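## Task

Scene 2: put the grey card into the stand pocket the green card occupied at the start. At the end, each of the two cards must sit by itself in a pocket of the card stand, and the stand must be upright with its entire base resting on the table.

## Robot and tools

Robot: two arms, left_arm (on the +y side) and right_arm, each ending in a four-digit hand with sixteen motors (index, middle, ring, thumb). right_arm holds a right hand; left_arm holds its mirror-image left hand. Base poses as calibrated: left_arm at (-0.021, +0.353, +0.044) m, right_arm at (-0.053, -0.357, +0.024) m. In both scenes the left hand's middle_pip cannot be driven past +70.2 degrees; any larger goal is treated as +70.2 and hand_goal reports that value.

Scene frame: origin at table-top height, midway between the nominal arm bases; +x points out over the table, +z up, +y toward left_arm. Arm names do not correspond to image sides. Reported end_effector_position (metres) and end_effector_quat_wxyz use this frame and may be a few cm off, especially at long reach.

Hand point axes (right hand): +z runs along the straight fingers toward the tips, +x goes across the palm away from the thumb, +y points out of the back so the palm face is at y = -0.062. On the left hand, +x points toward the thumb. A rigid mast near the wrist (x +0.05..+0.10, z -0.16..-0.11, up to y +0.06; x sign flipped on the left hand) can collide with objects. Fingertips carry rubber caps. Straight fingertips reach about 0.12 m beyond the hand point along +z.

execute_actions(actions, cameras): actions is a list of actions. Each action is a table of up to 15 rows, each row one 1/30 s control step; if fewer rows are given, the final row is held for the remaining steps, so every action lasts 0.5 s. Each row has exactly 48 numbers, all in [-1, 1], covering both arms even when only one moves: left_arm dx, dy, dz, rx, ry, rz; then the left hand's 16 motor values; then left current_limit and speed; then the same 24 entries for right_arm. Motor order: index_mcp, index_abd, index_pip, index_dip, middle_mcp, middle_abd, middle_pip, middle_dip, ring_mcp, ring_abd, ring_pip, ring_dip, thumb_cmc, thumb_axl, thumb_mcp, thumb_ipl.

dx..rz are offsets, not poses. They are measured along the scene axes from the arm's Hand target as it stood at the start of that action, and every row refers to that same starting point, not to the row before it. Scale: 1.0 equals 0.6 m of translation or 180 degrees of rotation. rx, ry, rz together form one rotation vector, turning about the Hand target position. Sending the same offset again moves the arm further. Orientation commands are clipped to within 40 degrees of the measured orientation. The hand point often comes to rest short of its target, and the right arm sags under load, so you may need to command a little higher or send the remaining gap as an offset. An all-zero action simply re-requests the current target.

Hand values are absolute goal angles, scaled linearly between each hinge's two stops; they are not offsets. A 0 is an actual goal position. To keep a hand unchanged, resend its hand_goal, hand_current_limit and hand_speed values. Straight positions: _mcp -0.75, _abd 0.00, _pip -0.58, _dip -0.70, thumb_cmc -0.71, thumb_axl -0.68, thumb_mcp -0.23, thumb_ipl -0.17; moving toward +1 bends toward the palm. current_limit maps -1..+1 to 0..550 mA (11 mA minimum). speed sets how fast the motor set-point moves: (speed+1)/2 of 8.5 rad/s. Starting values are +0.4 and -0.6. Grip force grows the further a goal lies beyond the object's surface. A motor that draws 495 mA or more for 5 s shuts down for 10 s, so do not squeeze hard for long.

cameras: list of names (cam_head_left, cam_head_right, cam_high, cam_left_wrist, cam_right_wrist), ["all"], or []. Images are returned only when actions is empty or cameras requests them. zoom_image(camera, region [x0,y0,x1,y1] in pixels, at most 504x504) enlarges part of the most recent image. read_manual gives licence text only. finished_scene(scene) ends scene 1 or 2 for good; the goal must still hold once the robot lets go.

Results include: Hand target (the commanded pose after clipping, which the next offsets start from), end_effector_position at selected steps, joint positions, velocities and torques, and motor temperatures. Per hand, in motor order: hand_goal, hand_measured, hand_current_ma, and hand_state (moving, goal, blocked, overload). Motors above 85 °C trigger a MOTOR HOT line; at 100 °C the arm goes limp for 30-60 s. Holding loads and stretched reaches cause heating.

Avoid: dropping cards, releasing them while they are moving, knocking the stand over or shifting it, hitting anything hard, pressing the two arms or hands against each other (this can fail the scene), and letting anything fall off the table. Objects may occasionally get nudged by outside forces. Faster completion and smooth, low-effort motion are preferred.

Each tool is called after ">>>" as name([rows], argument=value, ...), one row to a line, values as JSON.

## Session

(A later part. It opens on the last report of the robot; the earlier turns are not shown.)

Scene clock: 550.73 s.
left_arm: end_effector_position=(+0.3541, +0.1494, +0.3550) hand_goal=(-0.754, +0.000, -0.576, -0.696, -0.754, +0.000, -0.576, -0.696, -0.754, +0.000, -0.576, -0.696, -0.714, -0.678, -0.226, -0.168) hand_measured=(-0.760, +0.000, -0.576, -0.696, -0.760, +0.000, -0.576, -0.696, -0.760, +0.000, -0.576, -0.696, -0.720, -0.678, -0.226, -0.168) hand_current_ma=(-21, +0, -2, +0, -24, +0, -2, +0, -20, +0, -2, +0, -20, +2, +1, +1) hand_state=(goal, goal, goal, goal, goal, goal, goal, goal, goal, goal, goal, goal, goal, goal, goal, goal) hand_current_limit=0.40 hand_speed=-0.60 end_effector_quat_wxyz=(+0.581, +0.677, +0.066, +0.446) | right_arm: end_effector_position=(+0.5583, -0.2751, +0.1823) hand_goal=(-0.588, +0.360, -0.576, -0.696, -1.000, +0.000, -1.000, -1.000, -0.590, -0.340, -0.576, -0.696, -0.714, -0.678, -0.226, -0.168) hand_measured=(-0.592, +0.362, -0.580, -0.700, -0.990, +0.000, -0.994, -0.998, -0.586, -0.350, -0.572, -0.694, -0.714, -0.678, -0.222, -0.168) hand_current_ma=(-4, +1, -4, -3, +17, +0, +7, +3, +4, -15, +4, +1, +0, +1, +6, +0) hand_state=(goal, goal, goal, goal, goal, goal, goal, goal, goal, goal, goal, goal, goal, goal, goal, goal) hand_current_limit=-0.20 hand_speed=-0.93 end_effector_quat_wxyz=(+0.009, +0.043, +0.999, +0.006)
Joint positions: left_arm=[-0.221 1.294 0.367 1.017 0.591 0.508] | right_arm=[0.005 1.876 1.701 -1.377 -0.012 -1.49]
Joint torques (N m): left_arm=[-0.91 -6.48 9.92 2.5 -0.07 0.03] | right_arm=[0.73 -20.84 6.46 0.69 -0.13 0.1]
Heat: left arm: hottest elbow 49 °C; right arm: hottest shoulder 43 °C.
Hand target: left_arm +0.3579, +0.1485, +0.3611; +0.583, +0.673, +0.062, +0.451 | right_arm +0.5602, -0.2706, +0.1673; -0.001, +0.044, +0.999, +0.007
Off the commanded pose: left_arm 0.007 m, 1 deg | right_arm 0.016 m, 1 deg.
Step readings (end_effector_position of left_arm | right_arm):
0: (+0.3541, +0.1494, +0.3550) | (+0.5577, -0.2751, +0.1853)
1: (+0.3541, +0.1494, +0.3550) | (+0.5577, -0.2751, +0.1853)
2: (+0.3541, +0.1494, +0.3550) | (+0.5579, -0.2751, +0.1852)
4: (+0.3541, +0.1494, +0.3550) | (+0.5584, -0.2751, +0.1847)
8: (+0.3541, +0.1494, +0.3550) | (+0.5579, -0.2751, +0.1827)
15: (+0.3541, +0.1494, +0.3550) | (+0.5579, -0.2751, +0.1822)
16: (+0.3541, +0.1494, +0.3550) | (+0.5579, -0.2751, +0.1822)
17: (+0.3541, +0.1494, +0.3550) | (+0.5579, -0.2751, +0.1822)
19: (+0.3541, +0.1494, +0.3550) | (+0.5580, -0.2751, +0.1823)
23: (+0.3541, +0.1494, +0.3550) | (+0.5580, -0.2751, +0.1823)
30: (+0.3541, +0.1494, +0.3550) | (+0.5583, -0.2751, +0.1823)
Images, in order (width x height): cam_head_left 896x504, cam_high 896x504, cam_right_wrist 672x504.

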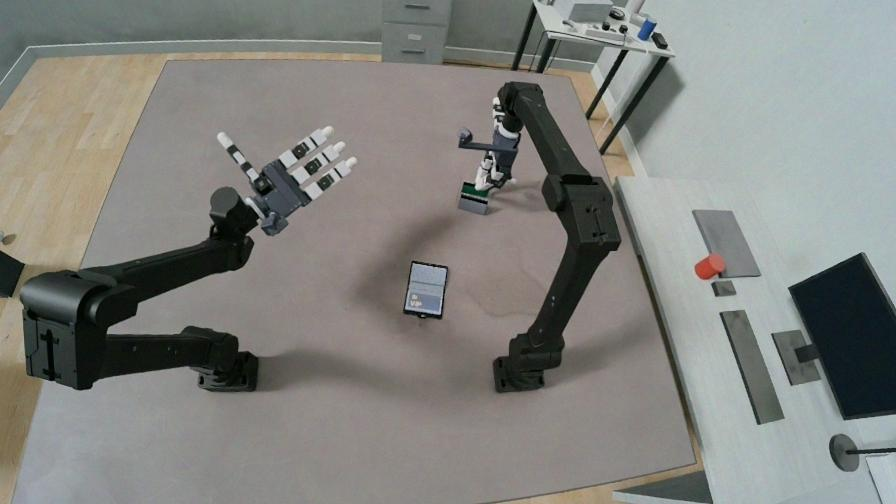

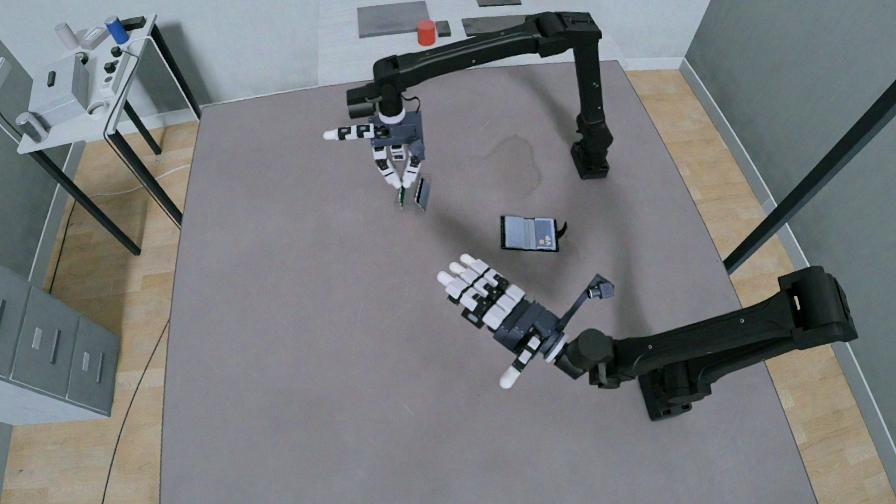

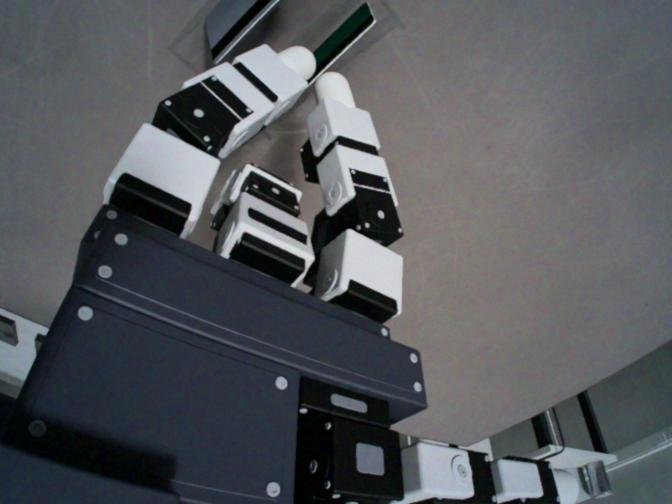

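>>> execute_actions([
  [[0,0,0,0,0,0,-0.754,0,-0.576,-0.696,-0.754,0,-0.576,-0.696,-0.754,0,-0.576,-0.696,-0.714,-0.678,-0.226,-0.168,0.4,-0.6,0,0,0,0,0,0,-0.587,0.28,-0.576,-0.696,-1,0,-1,-1,-0.59,-0.26,-0.576,-0.696,-0.714,-0.678,-0.226,-0.168,0,-0.9]],
  [[0,0,0,0,0,0,-0.754,0,-0.576,-0.696,-0.754,0,-0.576,-0.696,-0.754,0,-0.576,-0.696,-0.714,-0.678,-0.226,-0.168,0.4,-0.6,0.02,0,0.07,0,-0.018,0,-0.587,0.28,-0.576,-0.696,-1,0,-1,-1,-0.59,-0.26,-0.576,-0.696,-0.714,-0.678,-0.226,-0.168,0,-0.9]],
  [[0,0,0,0,0,0,-0.754,0,-0.576,-0.696,-0.754,0,-0.576,-0.696,-0.754,0,-0.576,-0.696,-0.714,-0.678,-0.226,-0.168,0.4,-0.6,0,0,0.04,0,0,0,-0.587,0.28,-0.576,-0.696,-1,0,-1,-1,-0.59,-0.26,-0.576,-0.696,-0.714,-0.678,-0.226,-0.168,0,-0.9]],
], cameras=["cam_right_wrist","cam_high","cam_head_left"])

>>> zoom_image(camera="cam_right_wrist", region=[180, 0, 400, 150])

>>> zoom_image(camera="cam_head_left", region=[445, 160, 505, 220])

>>> zoom_image(camera="cam_high", region=[393, 165, 433, 215])

Scene clock: 559.40 s.
left_arm: end_effector_position=(+0.3541, +0.1494, +0.3550) hand_goal=(-0.754, +0.000, -0.576, -0.696, -0.754, +0.000, -0.576, -0.696, -0.754, +0.000, -0.576, -0.696, -0.714, -0.678, -0.226, -0.168) hand_measured=(-0.760, +0.000, -0.576, -0.696, -0.760, +0.000, -0.576, -0.696, -0.760, +0.000, -0.576, -0.696, -0.720, -0.678, -0.226, -0.168) hand_current_ma=(-21, +0, -2, +0, -24, +0, -2, +0, -20, +0, -2, +0, -20, +2, +1, +1) hand_state=(goal, goal, goal, goal, goal, goal, goal, goal, goal, goal, goal, goal, goal, goal, goal, goal) hand_current_limit=0.40 hand_speed=-0.60 end_effector_quat_wxyz=(+0.581, +0.677, +0.066, +0.446) | right_arm: end_effector_position=(+0.5623, -0.2752, +0.2144) hand_goal=(-0.588, +0.280, -0.576, -0.696, -1.000, +0.000, -1.000, -1.000, -0.590, -0.260, -0.576, -0.696, -0.714, -0.678, -0.226, -0.168) hand_measured=(-0.592, +0.282, -0.580, -0.700, -0.990, +0.000, -0.994, -0.998, -0.588, -0.262, -0.574, -0.694, -0.714, -0.678, -0.222, -0.168) hand_current_ma=(-4, +1, -4, -3, +17, +0, +7, +3, +2, -1, +2, +1, +0, +1, +6, +0) hand_state=(goal, goal, goal, goal, goal, goal, goal, goal, goal, goal, goal, goal, goal, goal, goal, goal) hand_current_limit=0.00 hand_speed=-0.90 end_effector_quat_wxyz=(+0.010, +0.044, +0.999, +0.006)
Joint positions: left_arm=[-0.221 1.294 0.367 1.017 0.591 0.508] | right_arm=[0.005 1.874 1.783 -1.46 -0.012 -1.488]
Joint torques (N m): left_arm=[-0.91 -6.42 9.94 2.47 -0.05 0.02] | right_arm=[0.79 -23.47 9.72 -0.01 -0.15 0.09]
Heat: left arm: hottest elbow 49 °C; right arm: hottest shoulder 43 °C.
Hand target: left_arm +0.3579, +0.1485, +0.3611; +0.583, +0.673, +0.062, +0.451 | right_arm +0.5722, -0.2706, +0.2334; +0.028, +0.044, +0.999, +0.008
Off the commanded pose: left_arm 0.007 m, 1 deg | right_arm 0.022 m, 2 deg.
Step readings (end_effector_position of left_arm | right_arm):
0: (+0.3541, +0.1494, +0.3550) | (+0.5583, -0.2751, +0.1823)
1: (+0.3541, +0.1494, +0.3550) | (+0.5583, -0.2751, +0.1823)
2: (+0.3541, +0.1494, +0.3550) | (+0.5583, -0.2751, +0.1823)
4: (+0.3541, +0.1494, +0.3550) | (+0.5587, -0.2752, +0.1824)
8: (+0.3541, +0.1494, +0.3550) | (+0.5595, -0.2752, +0.1825)
15: (+0.3541, +0.1494, +0.3550) | (+0.5596, -0.2752, +0.1825)
16: (+0.3541, +0.1494, +0.3550) | (+0.5596, -0.2752, +0.1825)
17: (+0.3541, +0.1494, +0.3550) | (+0.5595, -0.2752, +0.1824)
19: (+0.3541, +0.1494, +0.3550) | (+0.5596, -0.2752, +0.1840)
23: (+0.3541, +0.1494, +0.3550) | (+0.5593, -0.2752, +0.1879)
30: (+0.3541, +0.1494, +0.3550) | (+0.5614, -0.2752, +0.1924)
31: (+0.3541, +0.1494, +0.3550) | (+0.5613, -0.2752, +0.1927)
32: (+0.3541, +0.1494, +0.3550) | (+0.5607, -0.2752, +0.1936)
34: (+0.3541, +0.1494, +0.3550) | (+0.5592, -0.2752, +0.1973)
38: (+0.3541, +0.1494, +0.3550) | (+0.5618, -0.2752, +0.2083)
45: (+0.3541, +0.1494, +0.3550) | (+0.5628, -0.2752, +0.2145)
Images, in order (width x height): cam_head_left 896x504, cam_high 896x504, cam_right_wrist 672x504.

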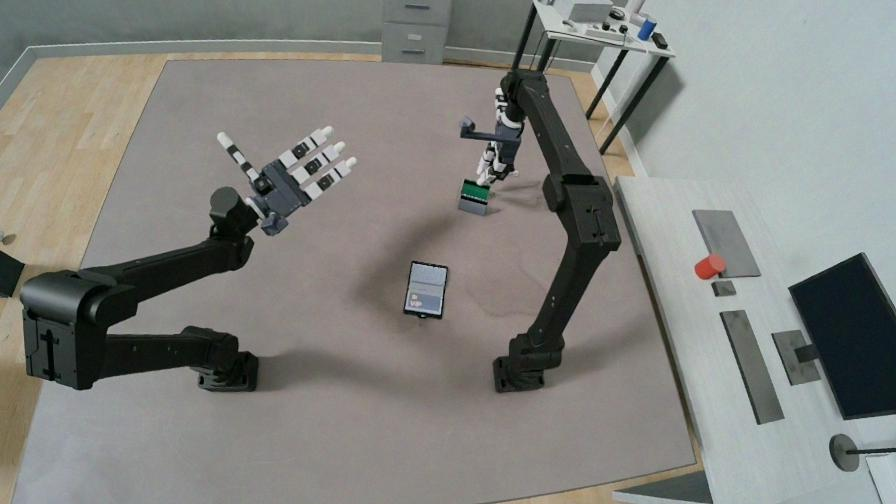

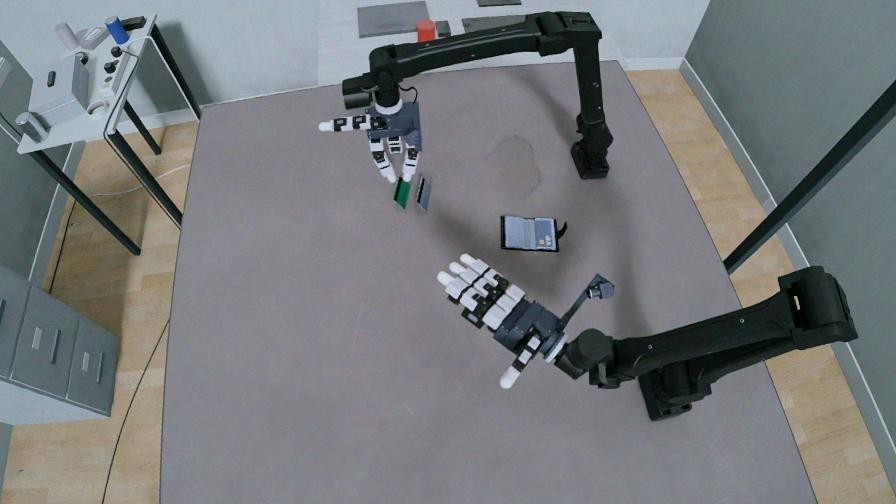

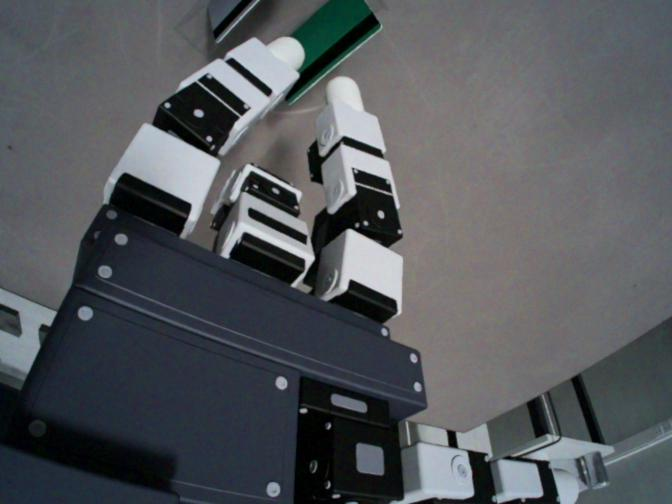

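Scaled by 2.291 from the camera's 672x504 image, which has a finer 960x720 frame.

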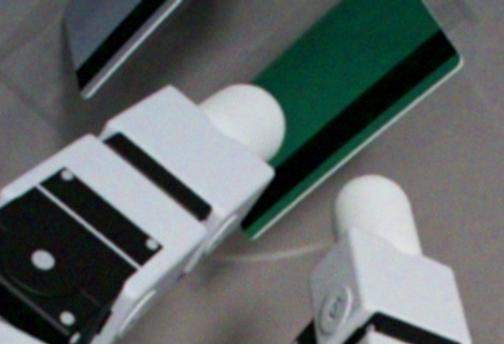

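Scaled by 8.400 from the camera's 896x504 image, which has a finer 1280x720 frame.

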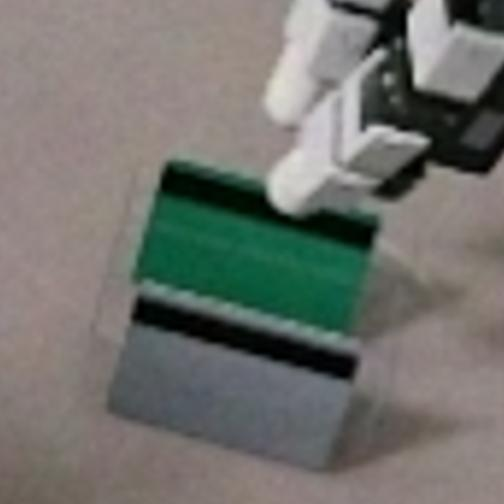

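Scaled by 10.080 from the camera's 896x504 image, which has a finer 1280x720 frame.

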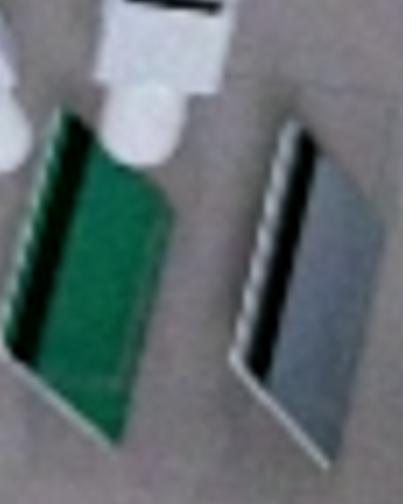

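>>> execute_actions([
  [[0,0,0,0,0,0,-0.754,0,-0.576,-0.696,-0.754,0,-0.576,-0.696,-0.754,0,-0.576,-0.696,-0.714,-0.678,-0.226,-0.168,0.4,-0.6,-0.0687,0.0093,-0.02,-0.0018,0.0185,-0.0886,-0.247,0.2,-1,-1,-1,0,-1,-1,-0.589,-0.3,-0.576,-0.696,-0.714,-0.678,-0.226,-0.168,0.2,-0.7]],
  [[0,0,0,0,0,0,-0.754,0,-0.576,-0.696,-0.754,0,-0.576,-0.696,-0.754,0,-0.576,-0.696,-0.714,-0.678,-0.226,-0.168,0.4,-0.6,0,0,-0.045,0,0,0,-0.247,0.2,-1,-1,-1,0,-1,-1,-0.589,-0.3,-0.576,-0.696,-0.714,-0.678,-0.226,-0.168,0.2,-0.7]],
], cameras=["cam_right_wrist","cam_high","cam_head_left"])

>>> zoom_image(camera="cam_right_wrist", region=[180, 0, 400, 150])

>>> zoom_image(camera="cam_head_left", region=[445, 160, 505, 220])

Scene clock: 587.37 s.
left_arm: end_effector_position=(+0.3541, +0.1494, +0.3550) hand_goal=(-0.754, +0.000, -0.576, -0.696, -0.754, +0.000, -0.576, -0.696, -0.754, +0.000, -0.576, -0.696, -0.714, -0.678, -0.226, -0.168) hand_measured=(-0.760, +0.000, -0.576, -0.696, -0.760, +0.000, -0.576, -0.696, -0.760, +0.000, -0.576, -0.696, -0.720, -0.678, -0.226, -0.168) hand_current_ma=(-21, +0, -2, +0, -24, +0, -2, +0, -20, +0, -2, +0, -20, +2, +1, +1) hand_state=(goal, goal, goal, goal, goal, goal, goal, goal, goal, goal, goal, goal, goal, goal, goal, goal) hand_current_limit=0.40 hand_speed=-0.60 end_effector_quat_wxyz=(+0.581, +0.677, +0.066, +0.446) | right_arm: end_effector_position=(+0.5279, -0.2659, +0.2020) hand_goal=(-0.248, +0.200, -1.000, -1.000, -1.000, +0.000, -1.000, -1.000, -0.590, -0.300, -0.576, -0.696, -0.714, -0.678, -0.226, -0.168) hand_measured=(-0.256, +0.202, -0.998, -0.996, -0.990, +0.000, -0.994, -0.998, -0.588, -0.296, -0.574, -0.694, -0.714, -0.678, -0.222, -0.168) hand_current_ma=(-11, +1, +3, +3, +17, +0, +7, +3, +1, +4, +2, +1, +0, +1, +6, +0) hand_state=(goal, goal, goal, goal, goal, goal, goal, goal, goal, goal, goal, goal, goal, goal, goal, goal) hand_current_limit=0.20 hand_speed=-0.70 end_effector_quat_wxyz=(+0.002, +0.178, +0.984, +0.002)
Joint positions: left_arm=[-0.221 1.294 0.367 1.017 0.591 0.508] | right_arm=[0.046 1.74 1.564 -1.39 -0.003 -1.176]
Joint torques (N m): left_arm=[-0.85 -6.53 9.88 2.51 -0.07 0] | right_arm=[0.32 -19.31 6.64 0.73 0.06 0.11]
Heat: left arm: hottest elbow 49 °C; right arm: hottest shoulder 47 °C.
Hand target: left_arm +0.3579, +0.1485, +0.3611; +0.583, +0.673, +0.062, +0.451 | right_arm +0.5310, -0.2649, +0.1944; +0.000, +0.182, +0.983, +0.000
Off the commanded pose: left_arm 0.007 m, 1 deg | right_arm 0.008 m, 1 deg.
Step readings (end_effector_position of left_arm | right_arm):
0: (+0.3541, +0.1494, +0.3550) | (+0.5622, -0.2752, +0.2144)
1: (+0.3541, +0.1494, +0.3550) | (+0.5625, -0.2753, +0.2144)
2: (+0.3541, +0.1494, +0.3550) | (+0.5624, -0.2754, +0.2141)
4: (+0.3541, +0.1494, +0.3550) | (+0.5553, -0.2755, +0.2117)
8: (+0.3541, +0.1494, +0.3550) | (+0.5318, -0.2710, +0.2103)
15: (+0.3541, +0.1494, +0.3550) | (+0.5278, -0.2639, +0.2242)
16: (+0.3541, +0.1494, +0.3550) | (+0.5281, -0.2639, +0.2244)
17: (+0.3541, +0.1494, +0.3550) | (+0.5290, -0.2640, +0.2234)
19: (+0.3541, +0.1494, +0.3550) | (+0.5296, -0.2648, +0.2180)
23: (+0.3541, +0.1494, +0.3550) | (+0.5258, -0.2656, +0.2038)
30: (+0.3541, +0.1494, +0.3550) | (+0.5276, -0.2659, +0.2019)
Images, in order (width x height): cam_head_left 896x504, cam_high 896x504, cam_right_wrist 672x504.

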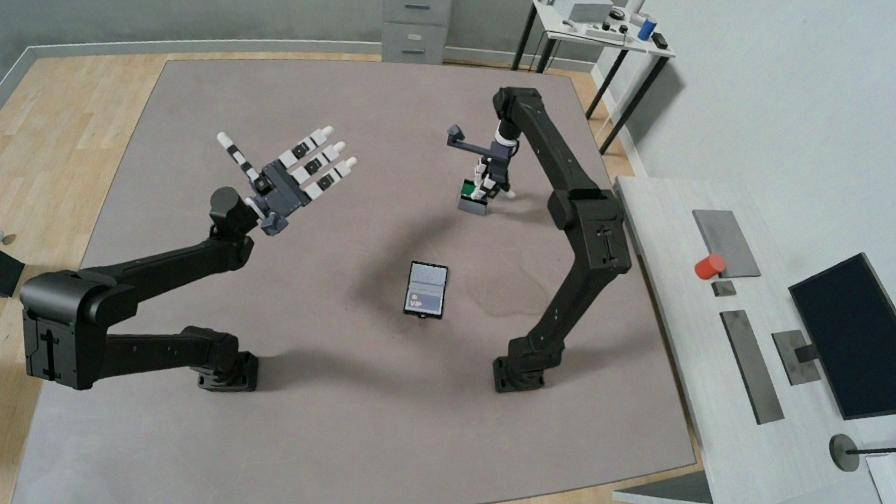

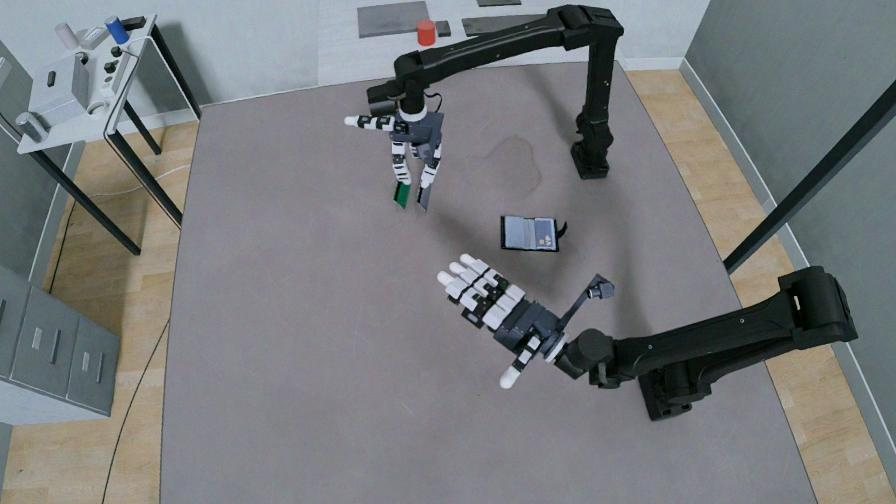

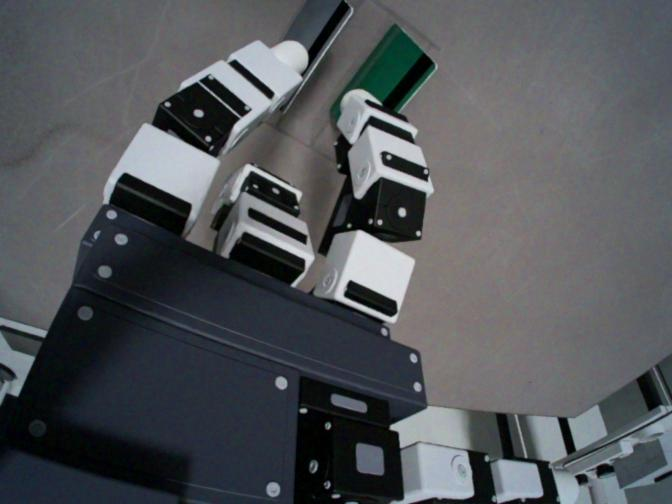

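Scaled by 2.291 from the camera's 672x504 image, which has a finer 960x720 frame.

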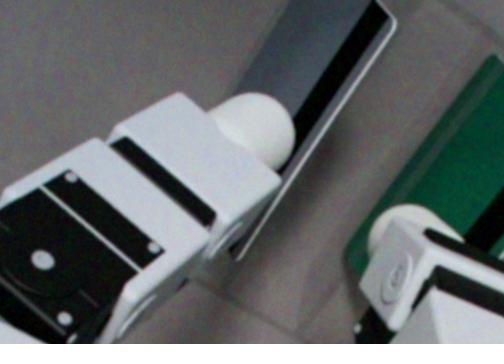

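Scaled by 8.400 from the camera's 896x504 image, which has a finer 1280x720 frame.

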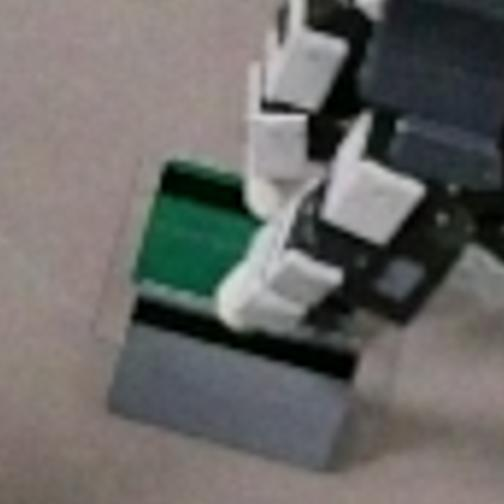

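>>> execute_actions([
  [[0,0,0,0,0,0,-0.754,0,-0.576,-0.696,-0.754,0,-0.576,-0.696,-0.754,0,-0.576,-0.696,-0.714,-0.678,-0.226,-0.168,0.4,-0.6,-0.0092,-0.0052,-0.044,0,0,0,-0.247,0.33,-1,-1,-1,0,-1,-1,-0.589,-0.363,-0.576,-0.696,-0.714,-0.678,-0.226,-0.168,-0.1,-0.7]],
], cameras=["cam_right_wrist","cam_head_left"])

>>> zoom_image(camera="cam_right_wrist", region=[180, 0, 400, 150])

>>> zoom_image(camera="cam_head_left", region=[445, 160, 505, 220])

Scene clock: 597.40 s.
left_arm: end_effector_position=(+0.3541, +0.1494, +0.3550) hand_goal=(-0.754, +0.000, -0.576, -0.696, -0.754, +0.000, -0.576, -0.696, -0.754, +0.000, -0.576, -0.696, -0.714, -0.678, -0.226, -0.168) hand_measured=(-0.760, +0.000, -0.576, -0.696, -0.760, +0.000, -0.576, -0.696, -0.760, +0.000, -0.576, -0.696, -0.720, -0.678, -0.226, -0.168) hand_current_ma=(-21, +0, -2, +0, -24, +0, -2, +0, -20, +0, -2, +0, -20, +2, +1, +1) hand_state=(goal, goal, goal, goal, goal, goal, goal, goal, goal, goal, goal, goal, goal, goal, goal, goal) hand_current_limit=0.40 hand_speed=-0.60 end_effector_quat_wxyz=(+0.581, +0.677, +0.066, +0.446) | right_arm: end_effector_position=(+0.5224, -0.2662, +0.1760) hand_goal=(-0.248, +0.330, -1.000, -1.000, -1.000, +0.000, -1.000, -1.000, -0.590, -0.364, -0.576, -0.696, -0.714, -0.678, -0.226, -0.168) hand_measured=(-0.254, +0.324, -0.998, -0.996, -0.990, +0.000, -0.994, -0.998, -0.588, -0.358, -0.574, -0.694, -0.714, -0.678, -0.222, -0.168) hand_current_ma=(-10, -6, +3, +3, +17, +0, +7, +3, +1, +7, +2, +1, +0, +1, +6, +0) hand_state=(goal, goal, goal, goal, goal, goal, goal, goal, goal, goal, goal, goal, goal, goal, goal, goal) hand_current_limit=-0.10 hand_speed=-0.70 end_effector_quat_wxyz=(+0.002, +0.179, +0.984, +0.002)
Joint positions: left_arm=[-0.221 1.294 0.367 1.017 0.591 0.508] | right_arm=[0.046 1.74 1.494 -1.32 -0.003 -1.175]
Joint torques (N m): left_arm=[-0.91 -6.24 9.94 2.5 -0.07 0.03] | right_arm=[-0.21 -19.02 6.54 0.7 0.05 0.06]
Heat: left arm: hottest elbow 49 °C; right arm: hottest shoulder 46 °C.
Hand target: left_arm +0.3579, +0.1485, +0.3611; +0.583, +0.673, +0.062, +0.451 | right_arm +0.5254, -0.2680, +0.1678; -0.001, +0.182, +0.983, +0.000
Off the commanded pose: left_arm 0.007 m, 1 deg | right_arm 0.009 m, 1 deg.
Step readings (end_effector_position of left_arm | right_arm):
0: (+0.3541, +0.1494, +0.3550) | (+0.5280, -0.2659, +0.2020)
1: (+0.3541, +0.1494, +0.3550) | (+0.5279, -0.2660, +0.2017)
2: (+0.3541, +0.1494, +0.3550) | (+0.5284, -0.2659, +0.2001)
4: (+0.3541, +0.1494, +0.3550) | (+0.5286, -0.2659, +0.1946)
8: (+0.3541, +0.1494, +0.3550) | (+0.5216, -0.2662, +0.1786)
15: (+0.3541, +0.1494, +0.3550) | (+0.5222, -0.2662, +0.1759)
Images, in order (width x height): cam_head_left 896x504, cam_right_wrist 672x504.

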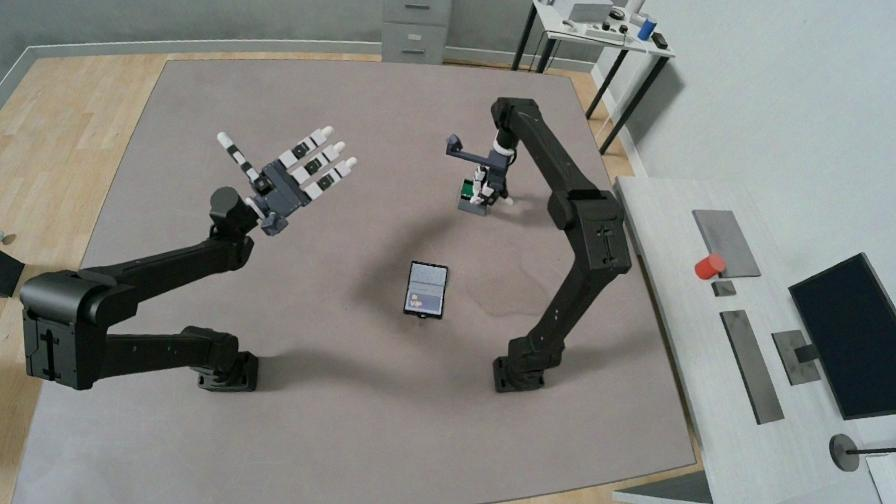

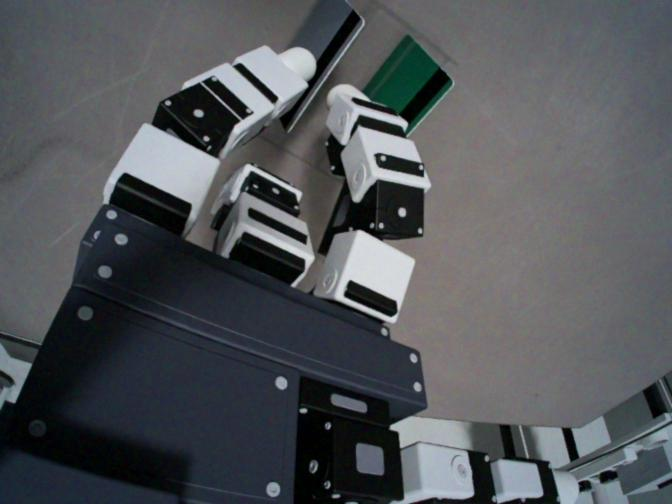

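Scaled by 2.291 from the camera's 672x504 image, which has a finer 960x720 frame.

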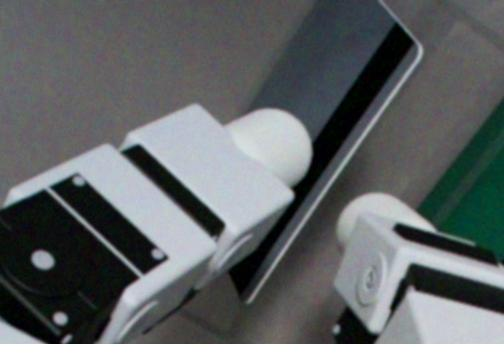

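Scaled by 8.400 from the camera's 896x504 image, which has a finer 1280x720 frame.

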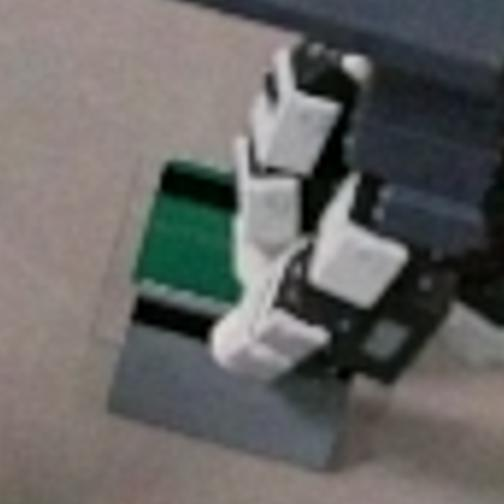

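>>> execute_actions([
  [[0,0,0,0,0,0,-0.754,0,-0.576,-0.696,-0.754,0,-0.576,-0.696,-0.754,0,-0.576,-0.696,-0.714,-0.678,-0.226,-0.168,0.4,-0.6,0,0,-0.018,0,0,0,-0.247,0.33,-1,-1,-1,0,-1,-1,-0.589,-0.378,-0.576,-0.696,-0.714,-0.678,-0.226,-0.168,-0.3,-0.7]],
], cameras=["cam_right_wrist","cam_head_left"])

>>> zoom_image(camera="cam_right_wrist", region=[180, 0, 400, 150])

>>> zoom_image(camera="cam_head_left", region=[445, 160, 505, 220])

Scene clock: 603.53 s.
left_arm: end_effector_position=(+0.3541, +0.1494, +0.3550) hand_goal=(-0.754, +0.000, -0.576, -0.696, -0.754, +0.000, -0.576, -0.696, -0.754, +0.000, -0.576, -0.696, -0.714, -0.678, -0.226, -0.168) hand_measured=(-0.760, +0.000, -0.576, -0.696, -0.760, +0.000, -0.576, -0.696, -0.760, +0.000, -0.576, -0.696, -0.720, -0.678, -0.226, -0.168) hand_current_ma=(-21, +0, -2, +0, -24, +0, -2, +0, -20, +0, -2, +0, -20, +2, +1, +1) hand_state=(goal, goal, goal, goal, goal, goal, goal, goal, goal, goal, goal, goal, goal, goal, goal, goal) hand_current_limit=0.40 hand_speed=-0.60 end_effector_quat_wxyz=(+0.581, +0.677, +0.066, +0.446) | right_arm: end_effector_position=(+0.5233, -0.2661, +0.1705) hand_goal=(-0.248, +0.330, -1.000, -1.000, -1.000, +0.000, -1.000, -1.000, -0.590, -0.378, -0.576, -0.696, -0.714, -0.678, -0.226, -0.168) hand_measured=(-0.254, +0.324, -0.998, -0.996, -0.990, +0.000, -0.994, -0.998, -0.588, -0.372, -0.574, -0.694, -0.714, -0.678, -0.222, -0.168) hand_current_ma=(-10, -6, +3, +3, +17, +0, +7, +3, +1, +7, +2, +1, +0, +1, +6, +0) hand_state=(goal, goal, goal, goal, goal, goal, goal, goal, goal, goal, goal, goal, goal, goal, goal, goal) hand_current_limit=-0.30 hand_speed=-0.70 end_effector_quat_wxyz=(+0.007, +0.179, +0.984, +0.003)
Joint positions: left_arm=[-0.221 1.294 0.367 1.017 0.591 0.508] | right_arm=[0.046 1.74 1.478 -1.293 -0.003 -1.175]
Joint torques (N m): left_arm=[-1.03 -6.42 9.92 2.52 -0.07 0.01] | right_arm=[-0.09 -18.26 6.3 0.79 0.04 0.06]
Heat: left arm: hottest elbow 49 °C; right arm: hottest shoulder 45 °C.
Hand target: left_arm +0.3579, +0.1485, +0.3611; +0.583, +0.673, +0.062, +0.451 | right_arm +0.5255, -0.2680, +0.1571; -0.001, +0.182, +0.983, +0.000
Off the commanded pose: left_arm 0.007 m, 1 deg | right_arm 0.014 m, 1 deg.
Step readings (end_effector_position of left_arm | right_arm):
0: (+0.3541, +0.1494, +0.3550) | (+0.5225, -0.2661, +0.1760)
1: (+0.3541, +0.1494, +0.3550) | (+0.5225, -0.2661, +0.1760)
2: (+0.3541, +0.1494, +0.3550) | (+0.5229, -0.2661, +0.1758)
4: (+0.3541, +0.1494, +0.3550) | (+0.5239, -0.2661, +0.1748)
8: (+0.3541, +0.1494, +0.3550) | (+0.5231, -0.2661, +0.1712)
15: (+0.3541, +0.1494, +0.3550) | (+0.5232, -0.2661, +0.1705)
Images, in order (width x height): cam_head_left 896x504, cam_right_wrist 672x504.

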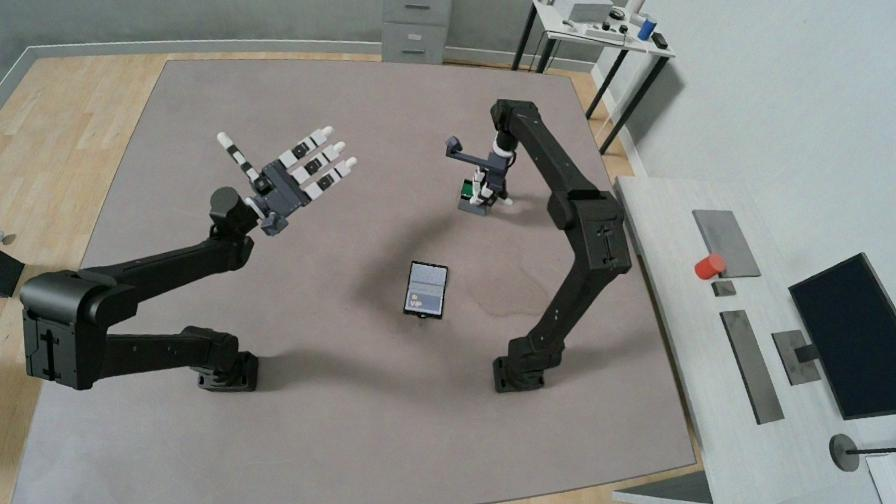

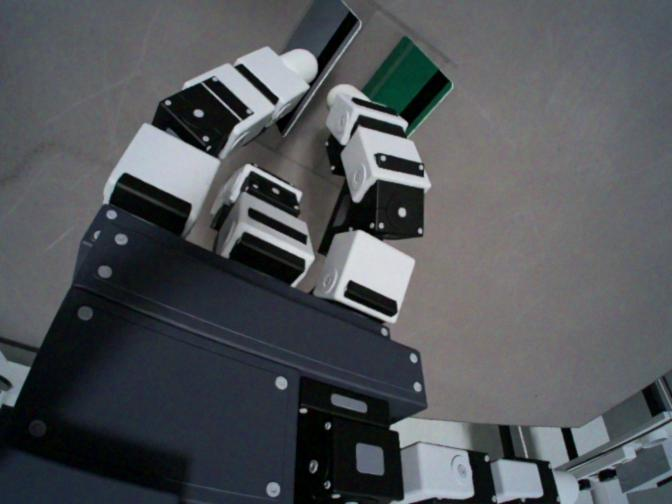

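Scaled by 2.291 from the camera's 672x504 image, which has a finer 960x720 frame.

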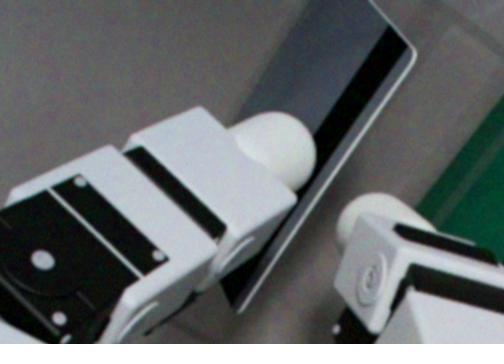

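Scaled by 8.400 from the camera's 896x504 image, which has a finer 1280x720 frame.

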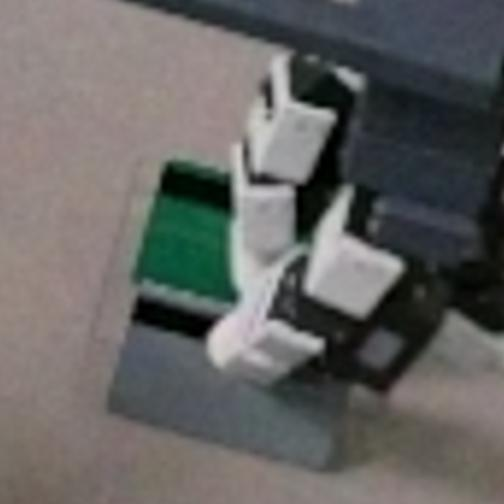

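>>> execute_actions([
  [[0,0,0,0,0,0,-0.754,0,-0.576,-0.696,-0.754,0,-0.576,-0.696,-0.754,0,-0.576,-0.696,-0.714,-0.678,-0.226,-0.168,0.4,-0.6,0,0,-0.007,0,0,0,-0.247,0.38,-1,-1,-1,0,-1,-1,-0.589,-0.375,-0.576,-0.696,-0.714,-0.678,-0.226,-0.168,-0.4,-0.8]],
  [[0,0,0,0,0,0,-0.754,0,-0.576,-0.696,-0.754,0,-0.576,-0.696,-0.754,0,-0.576,-0.696,-0.714,-0.678,-0.226,-0.168,0.4,-0.6,0,0,0,0,0,0,-0.247,0.5,-1,-1,-1,0,-1,-1,-0.589,-0.41,-0.576,-0.696,-0.714,-0.678,-0.226,-0.168,-0.5,-0.8]],
], cameras=["cam_right_wrist","cam_head_left"])

>>> zoom_image(camera="cam_right_wrist", region=[180, 0, 400, 150])

>>> zoom_image(camera="cam_head_left", region=[445, 160, 505, 220])

Scene clock: 609.60 s.
left_arm: end_effector_position=(+0.3541, +0.1494, +0.3550) hand_goal=(-0.754, +0.000, -0.576, -0.696, -0.754, +0.000, -0.576, -0.696, -0.754, +0.000, -0.576, -0.696, -0.714, -0.678, -0.226, -0.168) hand_measured=(-0.760, +0.000, -0.576, -0.696, -0.760, +0.000, -0.576, -0.696, -0.760, +0.000, -0.576, -0.696, -0.720, -0.678, -0.226, -0.168) hand_current_ma=(-21, +0, -2, +0, -24, +0, -2, +0, -20, +0, -2, +0, -20, +2, +1, +1) hand_state=(goal, goal, goal, goal, goal, goal, goal, goal, goal, goal, goal, goal, goal, goal, goal, goal) hand_current_limit=0.40 hand_speed=-0.60 end_effector_quat_wxyz=(+0.581, +0.677, +0.066, +0.446) | right_arm: end_effector_position=(+0.5238, -0.2662, +0.1680) hand_goal=(-0.248, +0.500, -1.000, -1.000, -1.000, +0.000, -1.000, -1.000, -0.590, -0.410, -0.576, -0.696, -0.714, -0.678, -0.226, -0.168) hand_measured=(-0.250, +0.430, -1.000, -1.000, -0.990, +0.000, -0.994, -0.998, -0.590, -0.384, -0.574, -0.694, -0.714, -0.678, -0.222, -0.168) hand_current_ma=(-3, -138, +0, +0, +17, +0, +7, +3, +0, +44, +1, +1, +0, +1, +6, +0) hand_state=(goal, blocked, goal, goal, goal, goal, goal, goal, goal, blocked, goal, goal, goal, goal, goal, goal) hand_current_limit=-0.50 hand_speed=-0.80 end_effector_quat_wxyz=(+0.009, +0.179, +0.984, +0.003)
Joint positions: left_arm=[-0.221 1.294 0.367 1.017 0.591 0.508] | right_arm=[0.046 1.74 1.471 -1.282 -0.003 -1.175]
Joint torques (N m): left_arm=[-0.91 -6.53 9.94 2.45 -0.05 0.03] | right_arm=[-0.03 -18.02 6.28 0.72 0.05 0.07]
Heat: left arm: hottest elbow 49 °C; right arm: hottest shoulder 44 °C.
Hand target: left_arm +0.3579, +0.1485, +0.3611; +0.583, +0.673, +0.062, +0.451 | right_arm +0.5255, -0.2681, +0.1530; +0.000, +0.182, +0.983, +0.000
Off the commanded pose: left_arm 0.007 m, 1 deg | right_arm 0.015 m, 1 deg.
Step readings (end_effector_position of left_arm | right_arm):
0: (+0.3541, +0.1494, +0.3550) | (+0.5233, -0.2661, +0.1705)
1: (+0.3541, +0.1494, +0.3550) | (+0.5233, -0.2661, +0.1705)
2: (+0.3541, +0.1494, +0.3550) | (+0.5234, -0.2661, +0.1704)
4: (+0.3541, +0.1494, +0.3550) | (+0.5238, -0.2661, +0.1699)
8: (+0.3541, +0.1494, +0.3550) | (+0.5233, -0.2661, +0.1684)
15: (+0.3541, +0.1494, +0.3550) | (+0.5234, -0.2661, +0.1679)
16: (+0.3541, +0.1494, +0.3550) | (+0.5234, -0.2661, +0.1679)
17: (+0.3541, +0.1494, +0.3550) | (+0.5235, -0.2661, +0.1679)
19: (+0.3541, +0.1494, +0.3550) | (+0.5236, -0.2661, +0.1680)
23: (+0.3541, +0.1494, +0.3550) | (+0.5238, -0.2662, +0.1680)
30: (+0.3541, +0.1494, +0.3550) | (+0.5238, -0.2662, +0.1680)
Images, in order (width x height): cam_head_left 896x504, cam_right_wrist 672x504.

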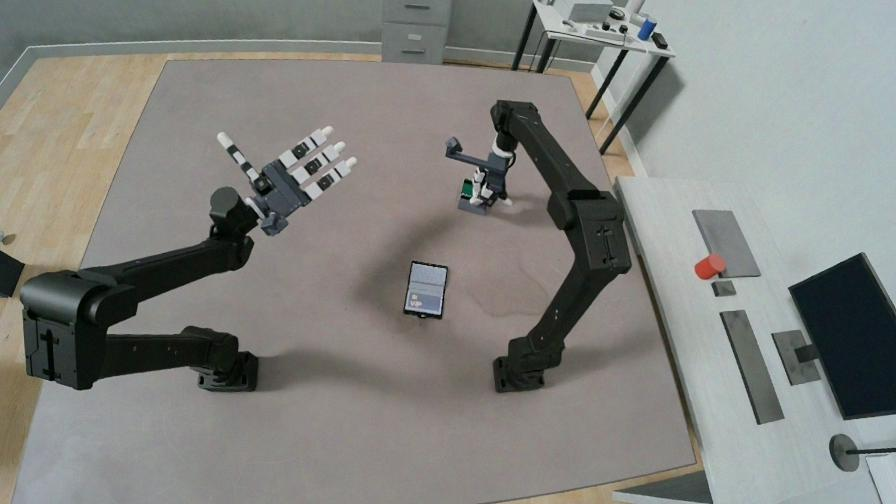

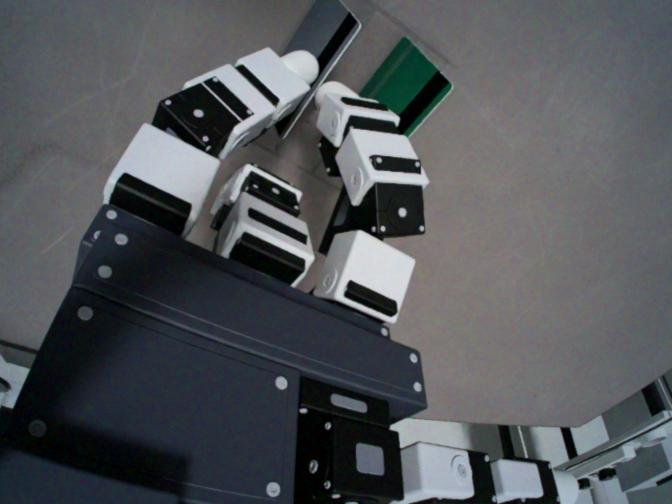

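Scaled by 2.291 from the camera's 672x504 image, which has a finer 960x720 frame.

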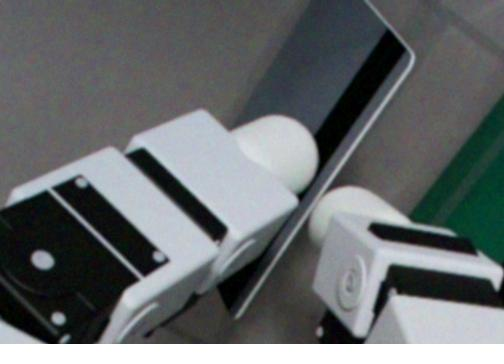

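Scaled by 8.400 from the camera's 896x504 image, which has a finer 1280x720 frame.

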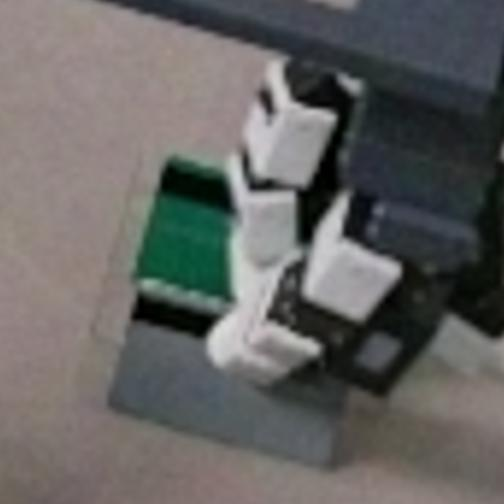

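>>> execute_actions([
  [[0,0,0,0,0,0,-0.754,0,-0.576,-0.696,-0.754,0,-0.576,-0.696,-0.754,0,-0.576,-0.696,-0.714,-0.678,-0.226,-0.168,0.4,-0.6,0.02,0,0.065,0,-0.018,0,-0.247,0.5,-1,-1,-1,0,-1,-1,-0.589,-0.48,-0.576,-0.696,-0.714,-0.678,-0.226,-0.168,-0.5,-0.8]],
], cameras=["cam_right_wrist","cam_head_left"])

>>> zoom_image(camera="cam_right_wrist", region=[180, 0, 400, 150])

>>> zoom_image(camera="cam_head_left", region=[445, 160, 505, 220])

Scene clock: 628.07 s.
left_arm: end_effector_position=(+0.3541, +0.1494, +0.3550) hand_goal=(-0.754, +0.000, -0.576, -0.696, -0.754, +0.000, -0.576, -0.696, -0.754, +0.000, -0.576, -0.696, -0.714, -0.678, -0.226, -0.168) hand_measured=(-0.760, +0.000, -0.576, -0.696, -0.760, +0.000, -0.576, -0.696, -0.760, +0.000, -0.576, -0.696, -0.720, -0.678, -0.226, -0.168) hand_current_ma=(-21, +0, -2, +0, -24, +0, -2, +0, -20, +0, -2, +0, -20, +2, +1, +1) hand_state=(goal, goal, goal, goal, goal, goal, goal, goal, goal, goal, goal, goal, goal, goal, goal, goal) hand_current_limit=0.40 hand_speed=-0.60 end_effector_quat_wxyz=(+0.581, +0.677, +0.066, +0.446) | right_arm: end_effector_position=(+0.5240, -0.2663, +0.1719) hand_goal=(-0.248, +0.500, -1.000, -1.000, -1.000, +0.000, -1.000, -1.000, -0.590, -0.480, -0.576, -0.696, -0.714, -0.678, -0.226, -0.168) hand_measured=(-0.250, +0.460, -1.000, -1.000, -0.990, +0.000, -0.994, -0.998, -0.590, -0.394, -0.576, -0.694, -0.714, -0.678, -0.222, -0.168) hand_current_ma=(-2, -83, +0, +0, +17, +0, +7, +3, -1, +137, +0, +1, +0, +1, +6, +0) hand_state=(goal, blocked, goal, goal, goal, goal, goal, goal, goal, blocked, goal, goal, goal, goal, goal, goal) hand_current_limit=-0.50 hand_speed=-0.80 end_effector_quat_wxyz=(+0.007, +0.179, +0.984, +0.003)
Joint positions: left_arm=[-0.221 1.294 0.367 1.017 0.591 0.508] | right_arm=[0.046 1.74 1.482 -1.297 -0.002 -1.175]
Joint velocities: left_arm=[within noise] | right_arm=[-0.005 -0.044 0.007 -0.012 0.007 -0.037]
Joint torques (N m): left_arm=[-1.08 -6.48 9.92 2.55 -0.06 0] | right_arm=[-0.09 -20.78 9.5 0.12 0.08 0.07]
Heat: left arm: hottest elbow 49 °C; right arm: hottest shoulder 43 °C.
Hand target: left_arm +0.3579, +0.1485, +0.3611; +0.583, +0.673, +0.062, +0.451 | right_arm +0.5374, -0.2681, +0.1919; +0.027, +0.182, +0.983, +0.005
Off the commanded pose: left_arm 0.007 m, 1 deg | right_arm 0.024 m, 2 deg.
Step readings (end_effector_position of left_arm | right_arm):
0: (+0.3541, +0.1494, +0.3550) | (+0.5238, -0.2662, +0.1680)
1: (+0.3541, +0.1494, +0.3550) | (+0.5238, -0.2662, +0.1680)
2: (+0.3541, +0.1494, +0.3550) | (+0.5238, -0.2662, +0.1680)
4: (+0.3541, +0.1494, +0.3550) | (+0.5237, -0.2662, +0.1681)
8: (+0.3541, +0.1494, +0.3550) | (+0.5236, -0.2663, +0.1700)
15: (+0.3541, +0.1494, +0.3550) | (+0.5239, -0.2663, +0.1718)
Images, in order (width x height): cam_head_left 896x504, cam_right_wrist 672x504.

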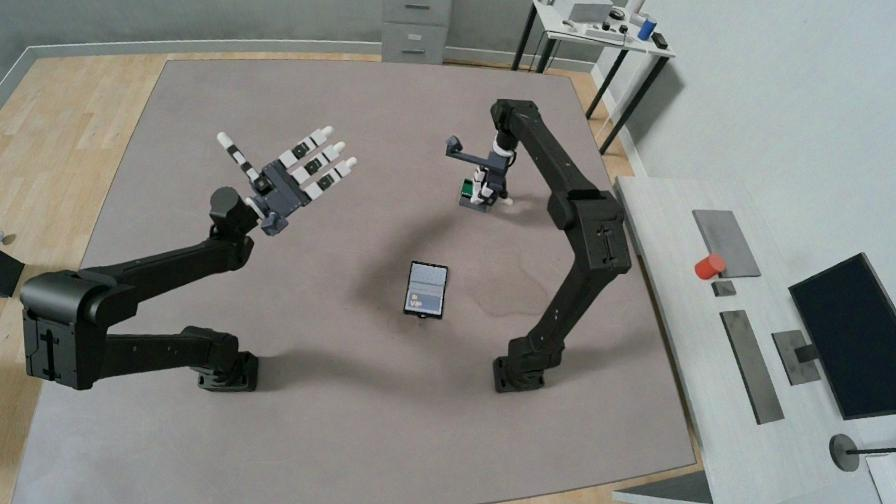

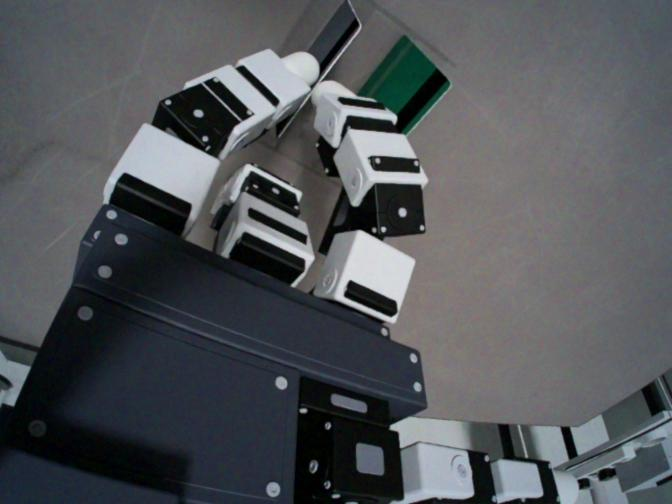

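Scaled by 2.291 from the camera's 672x504 image, which has a finer 960x720 frame.

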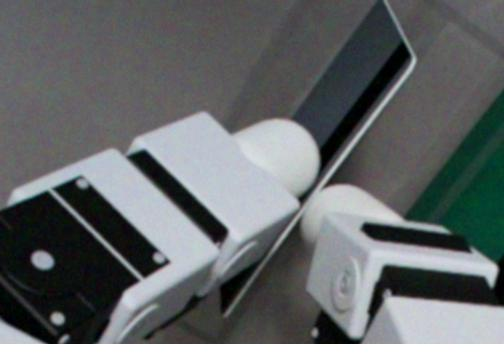

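Scaled by 8.400 from the camera's 896x504 image, which has a finer 1280x720 frame.

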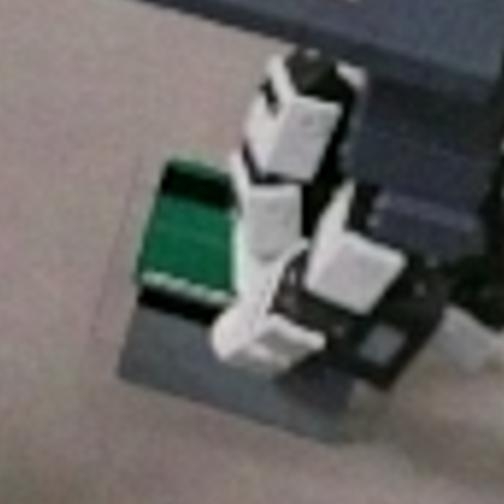

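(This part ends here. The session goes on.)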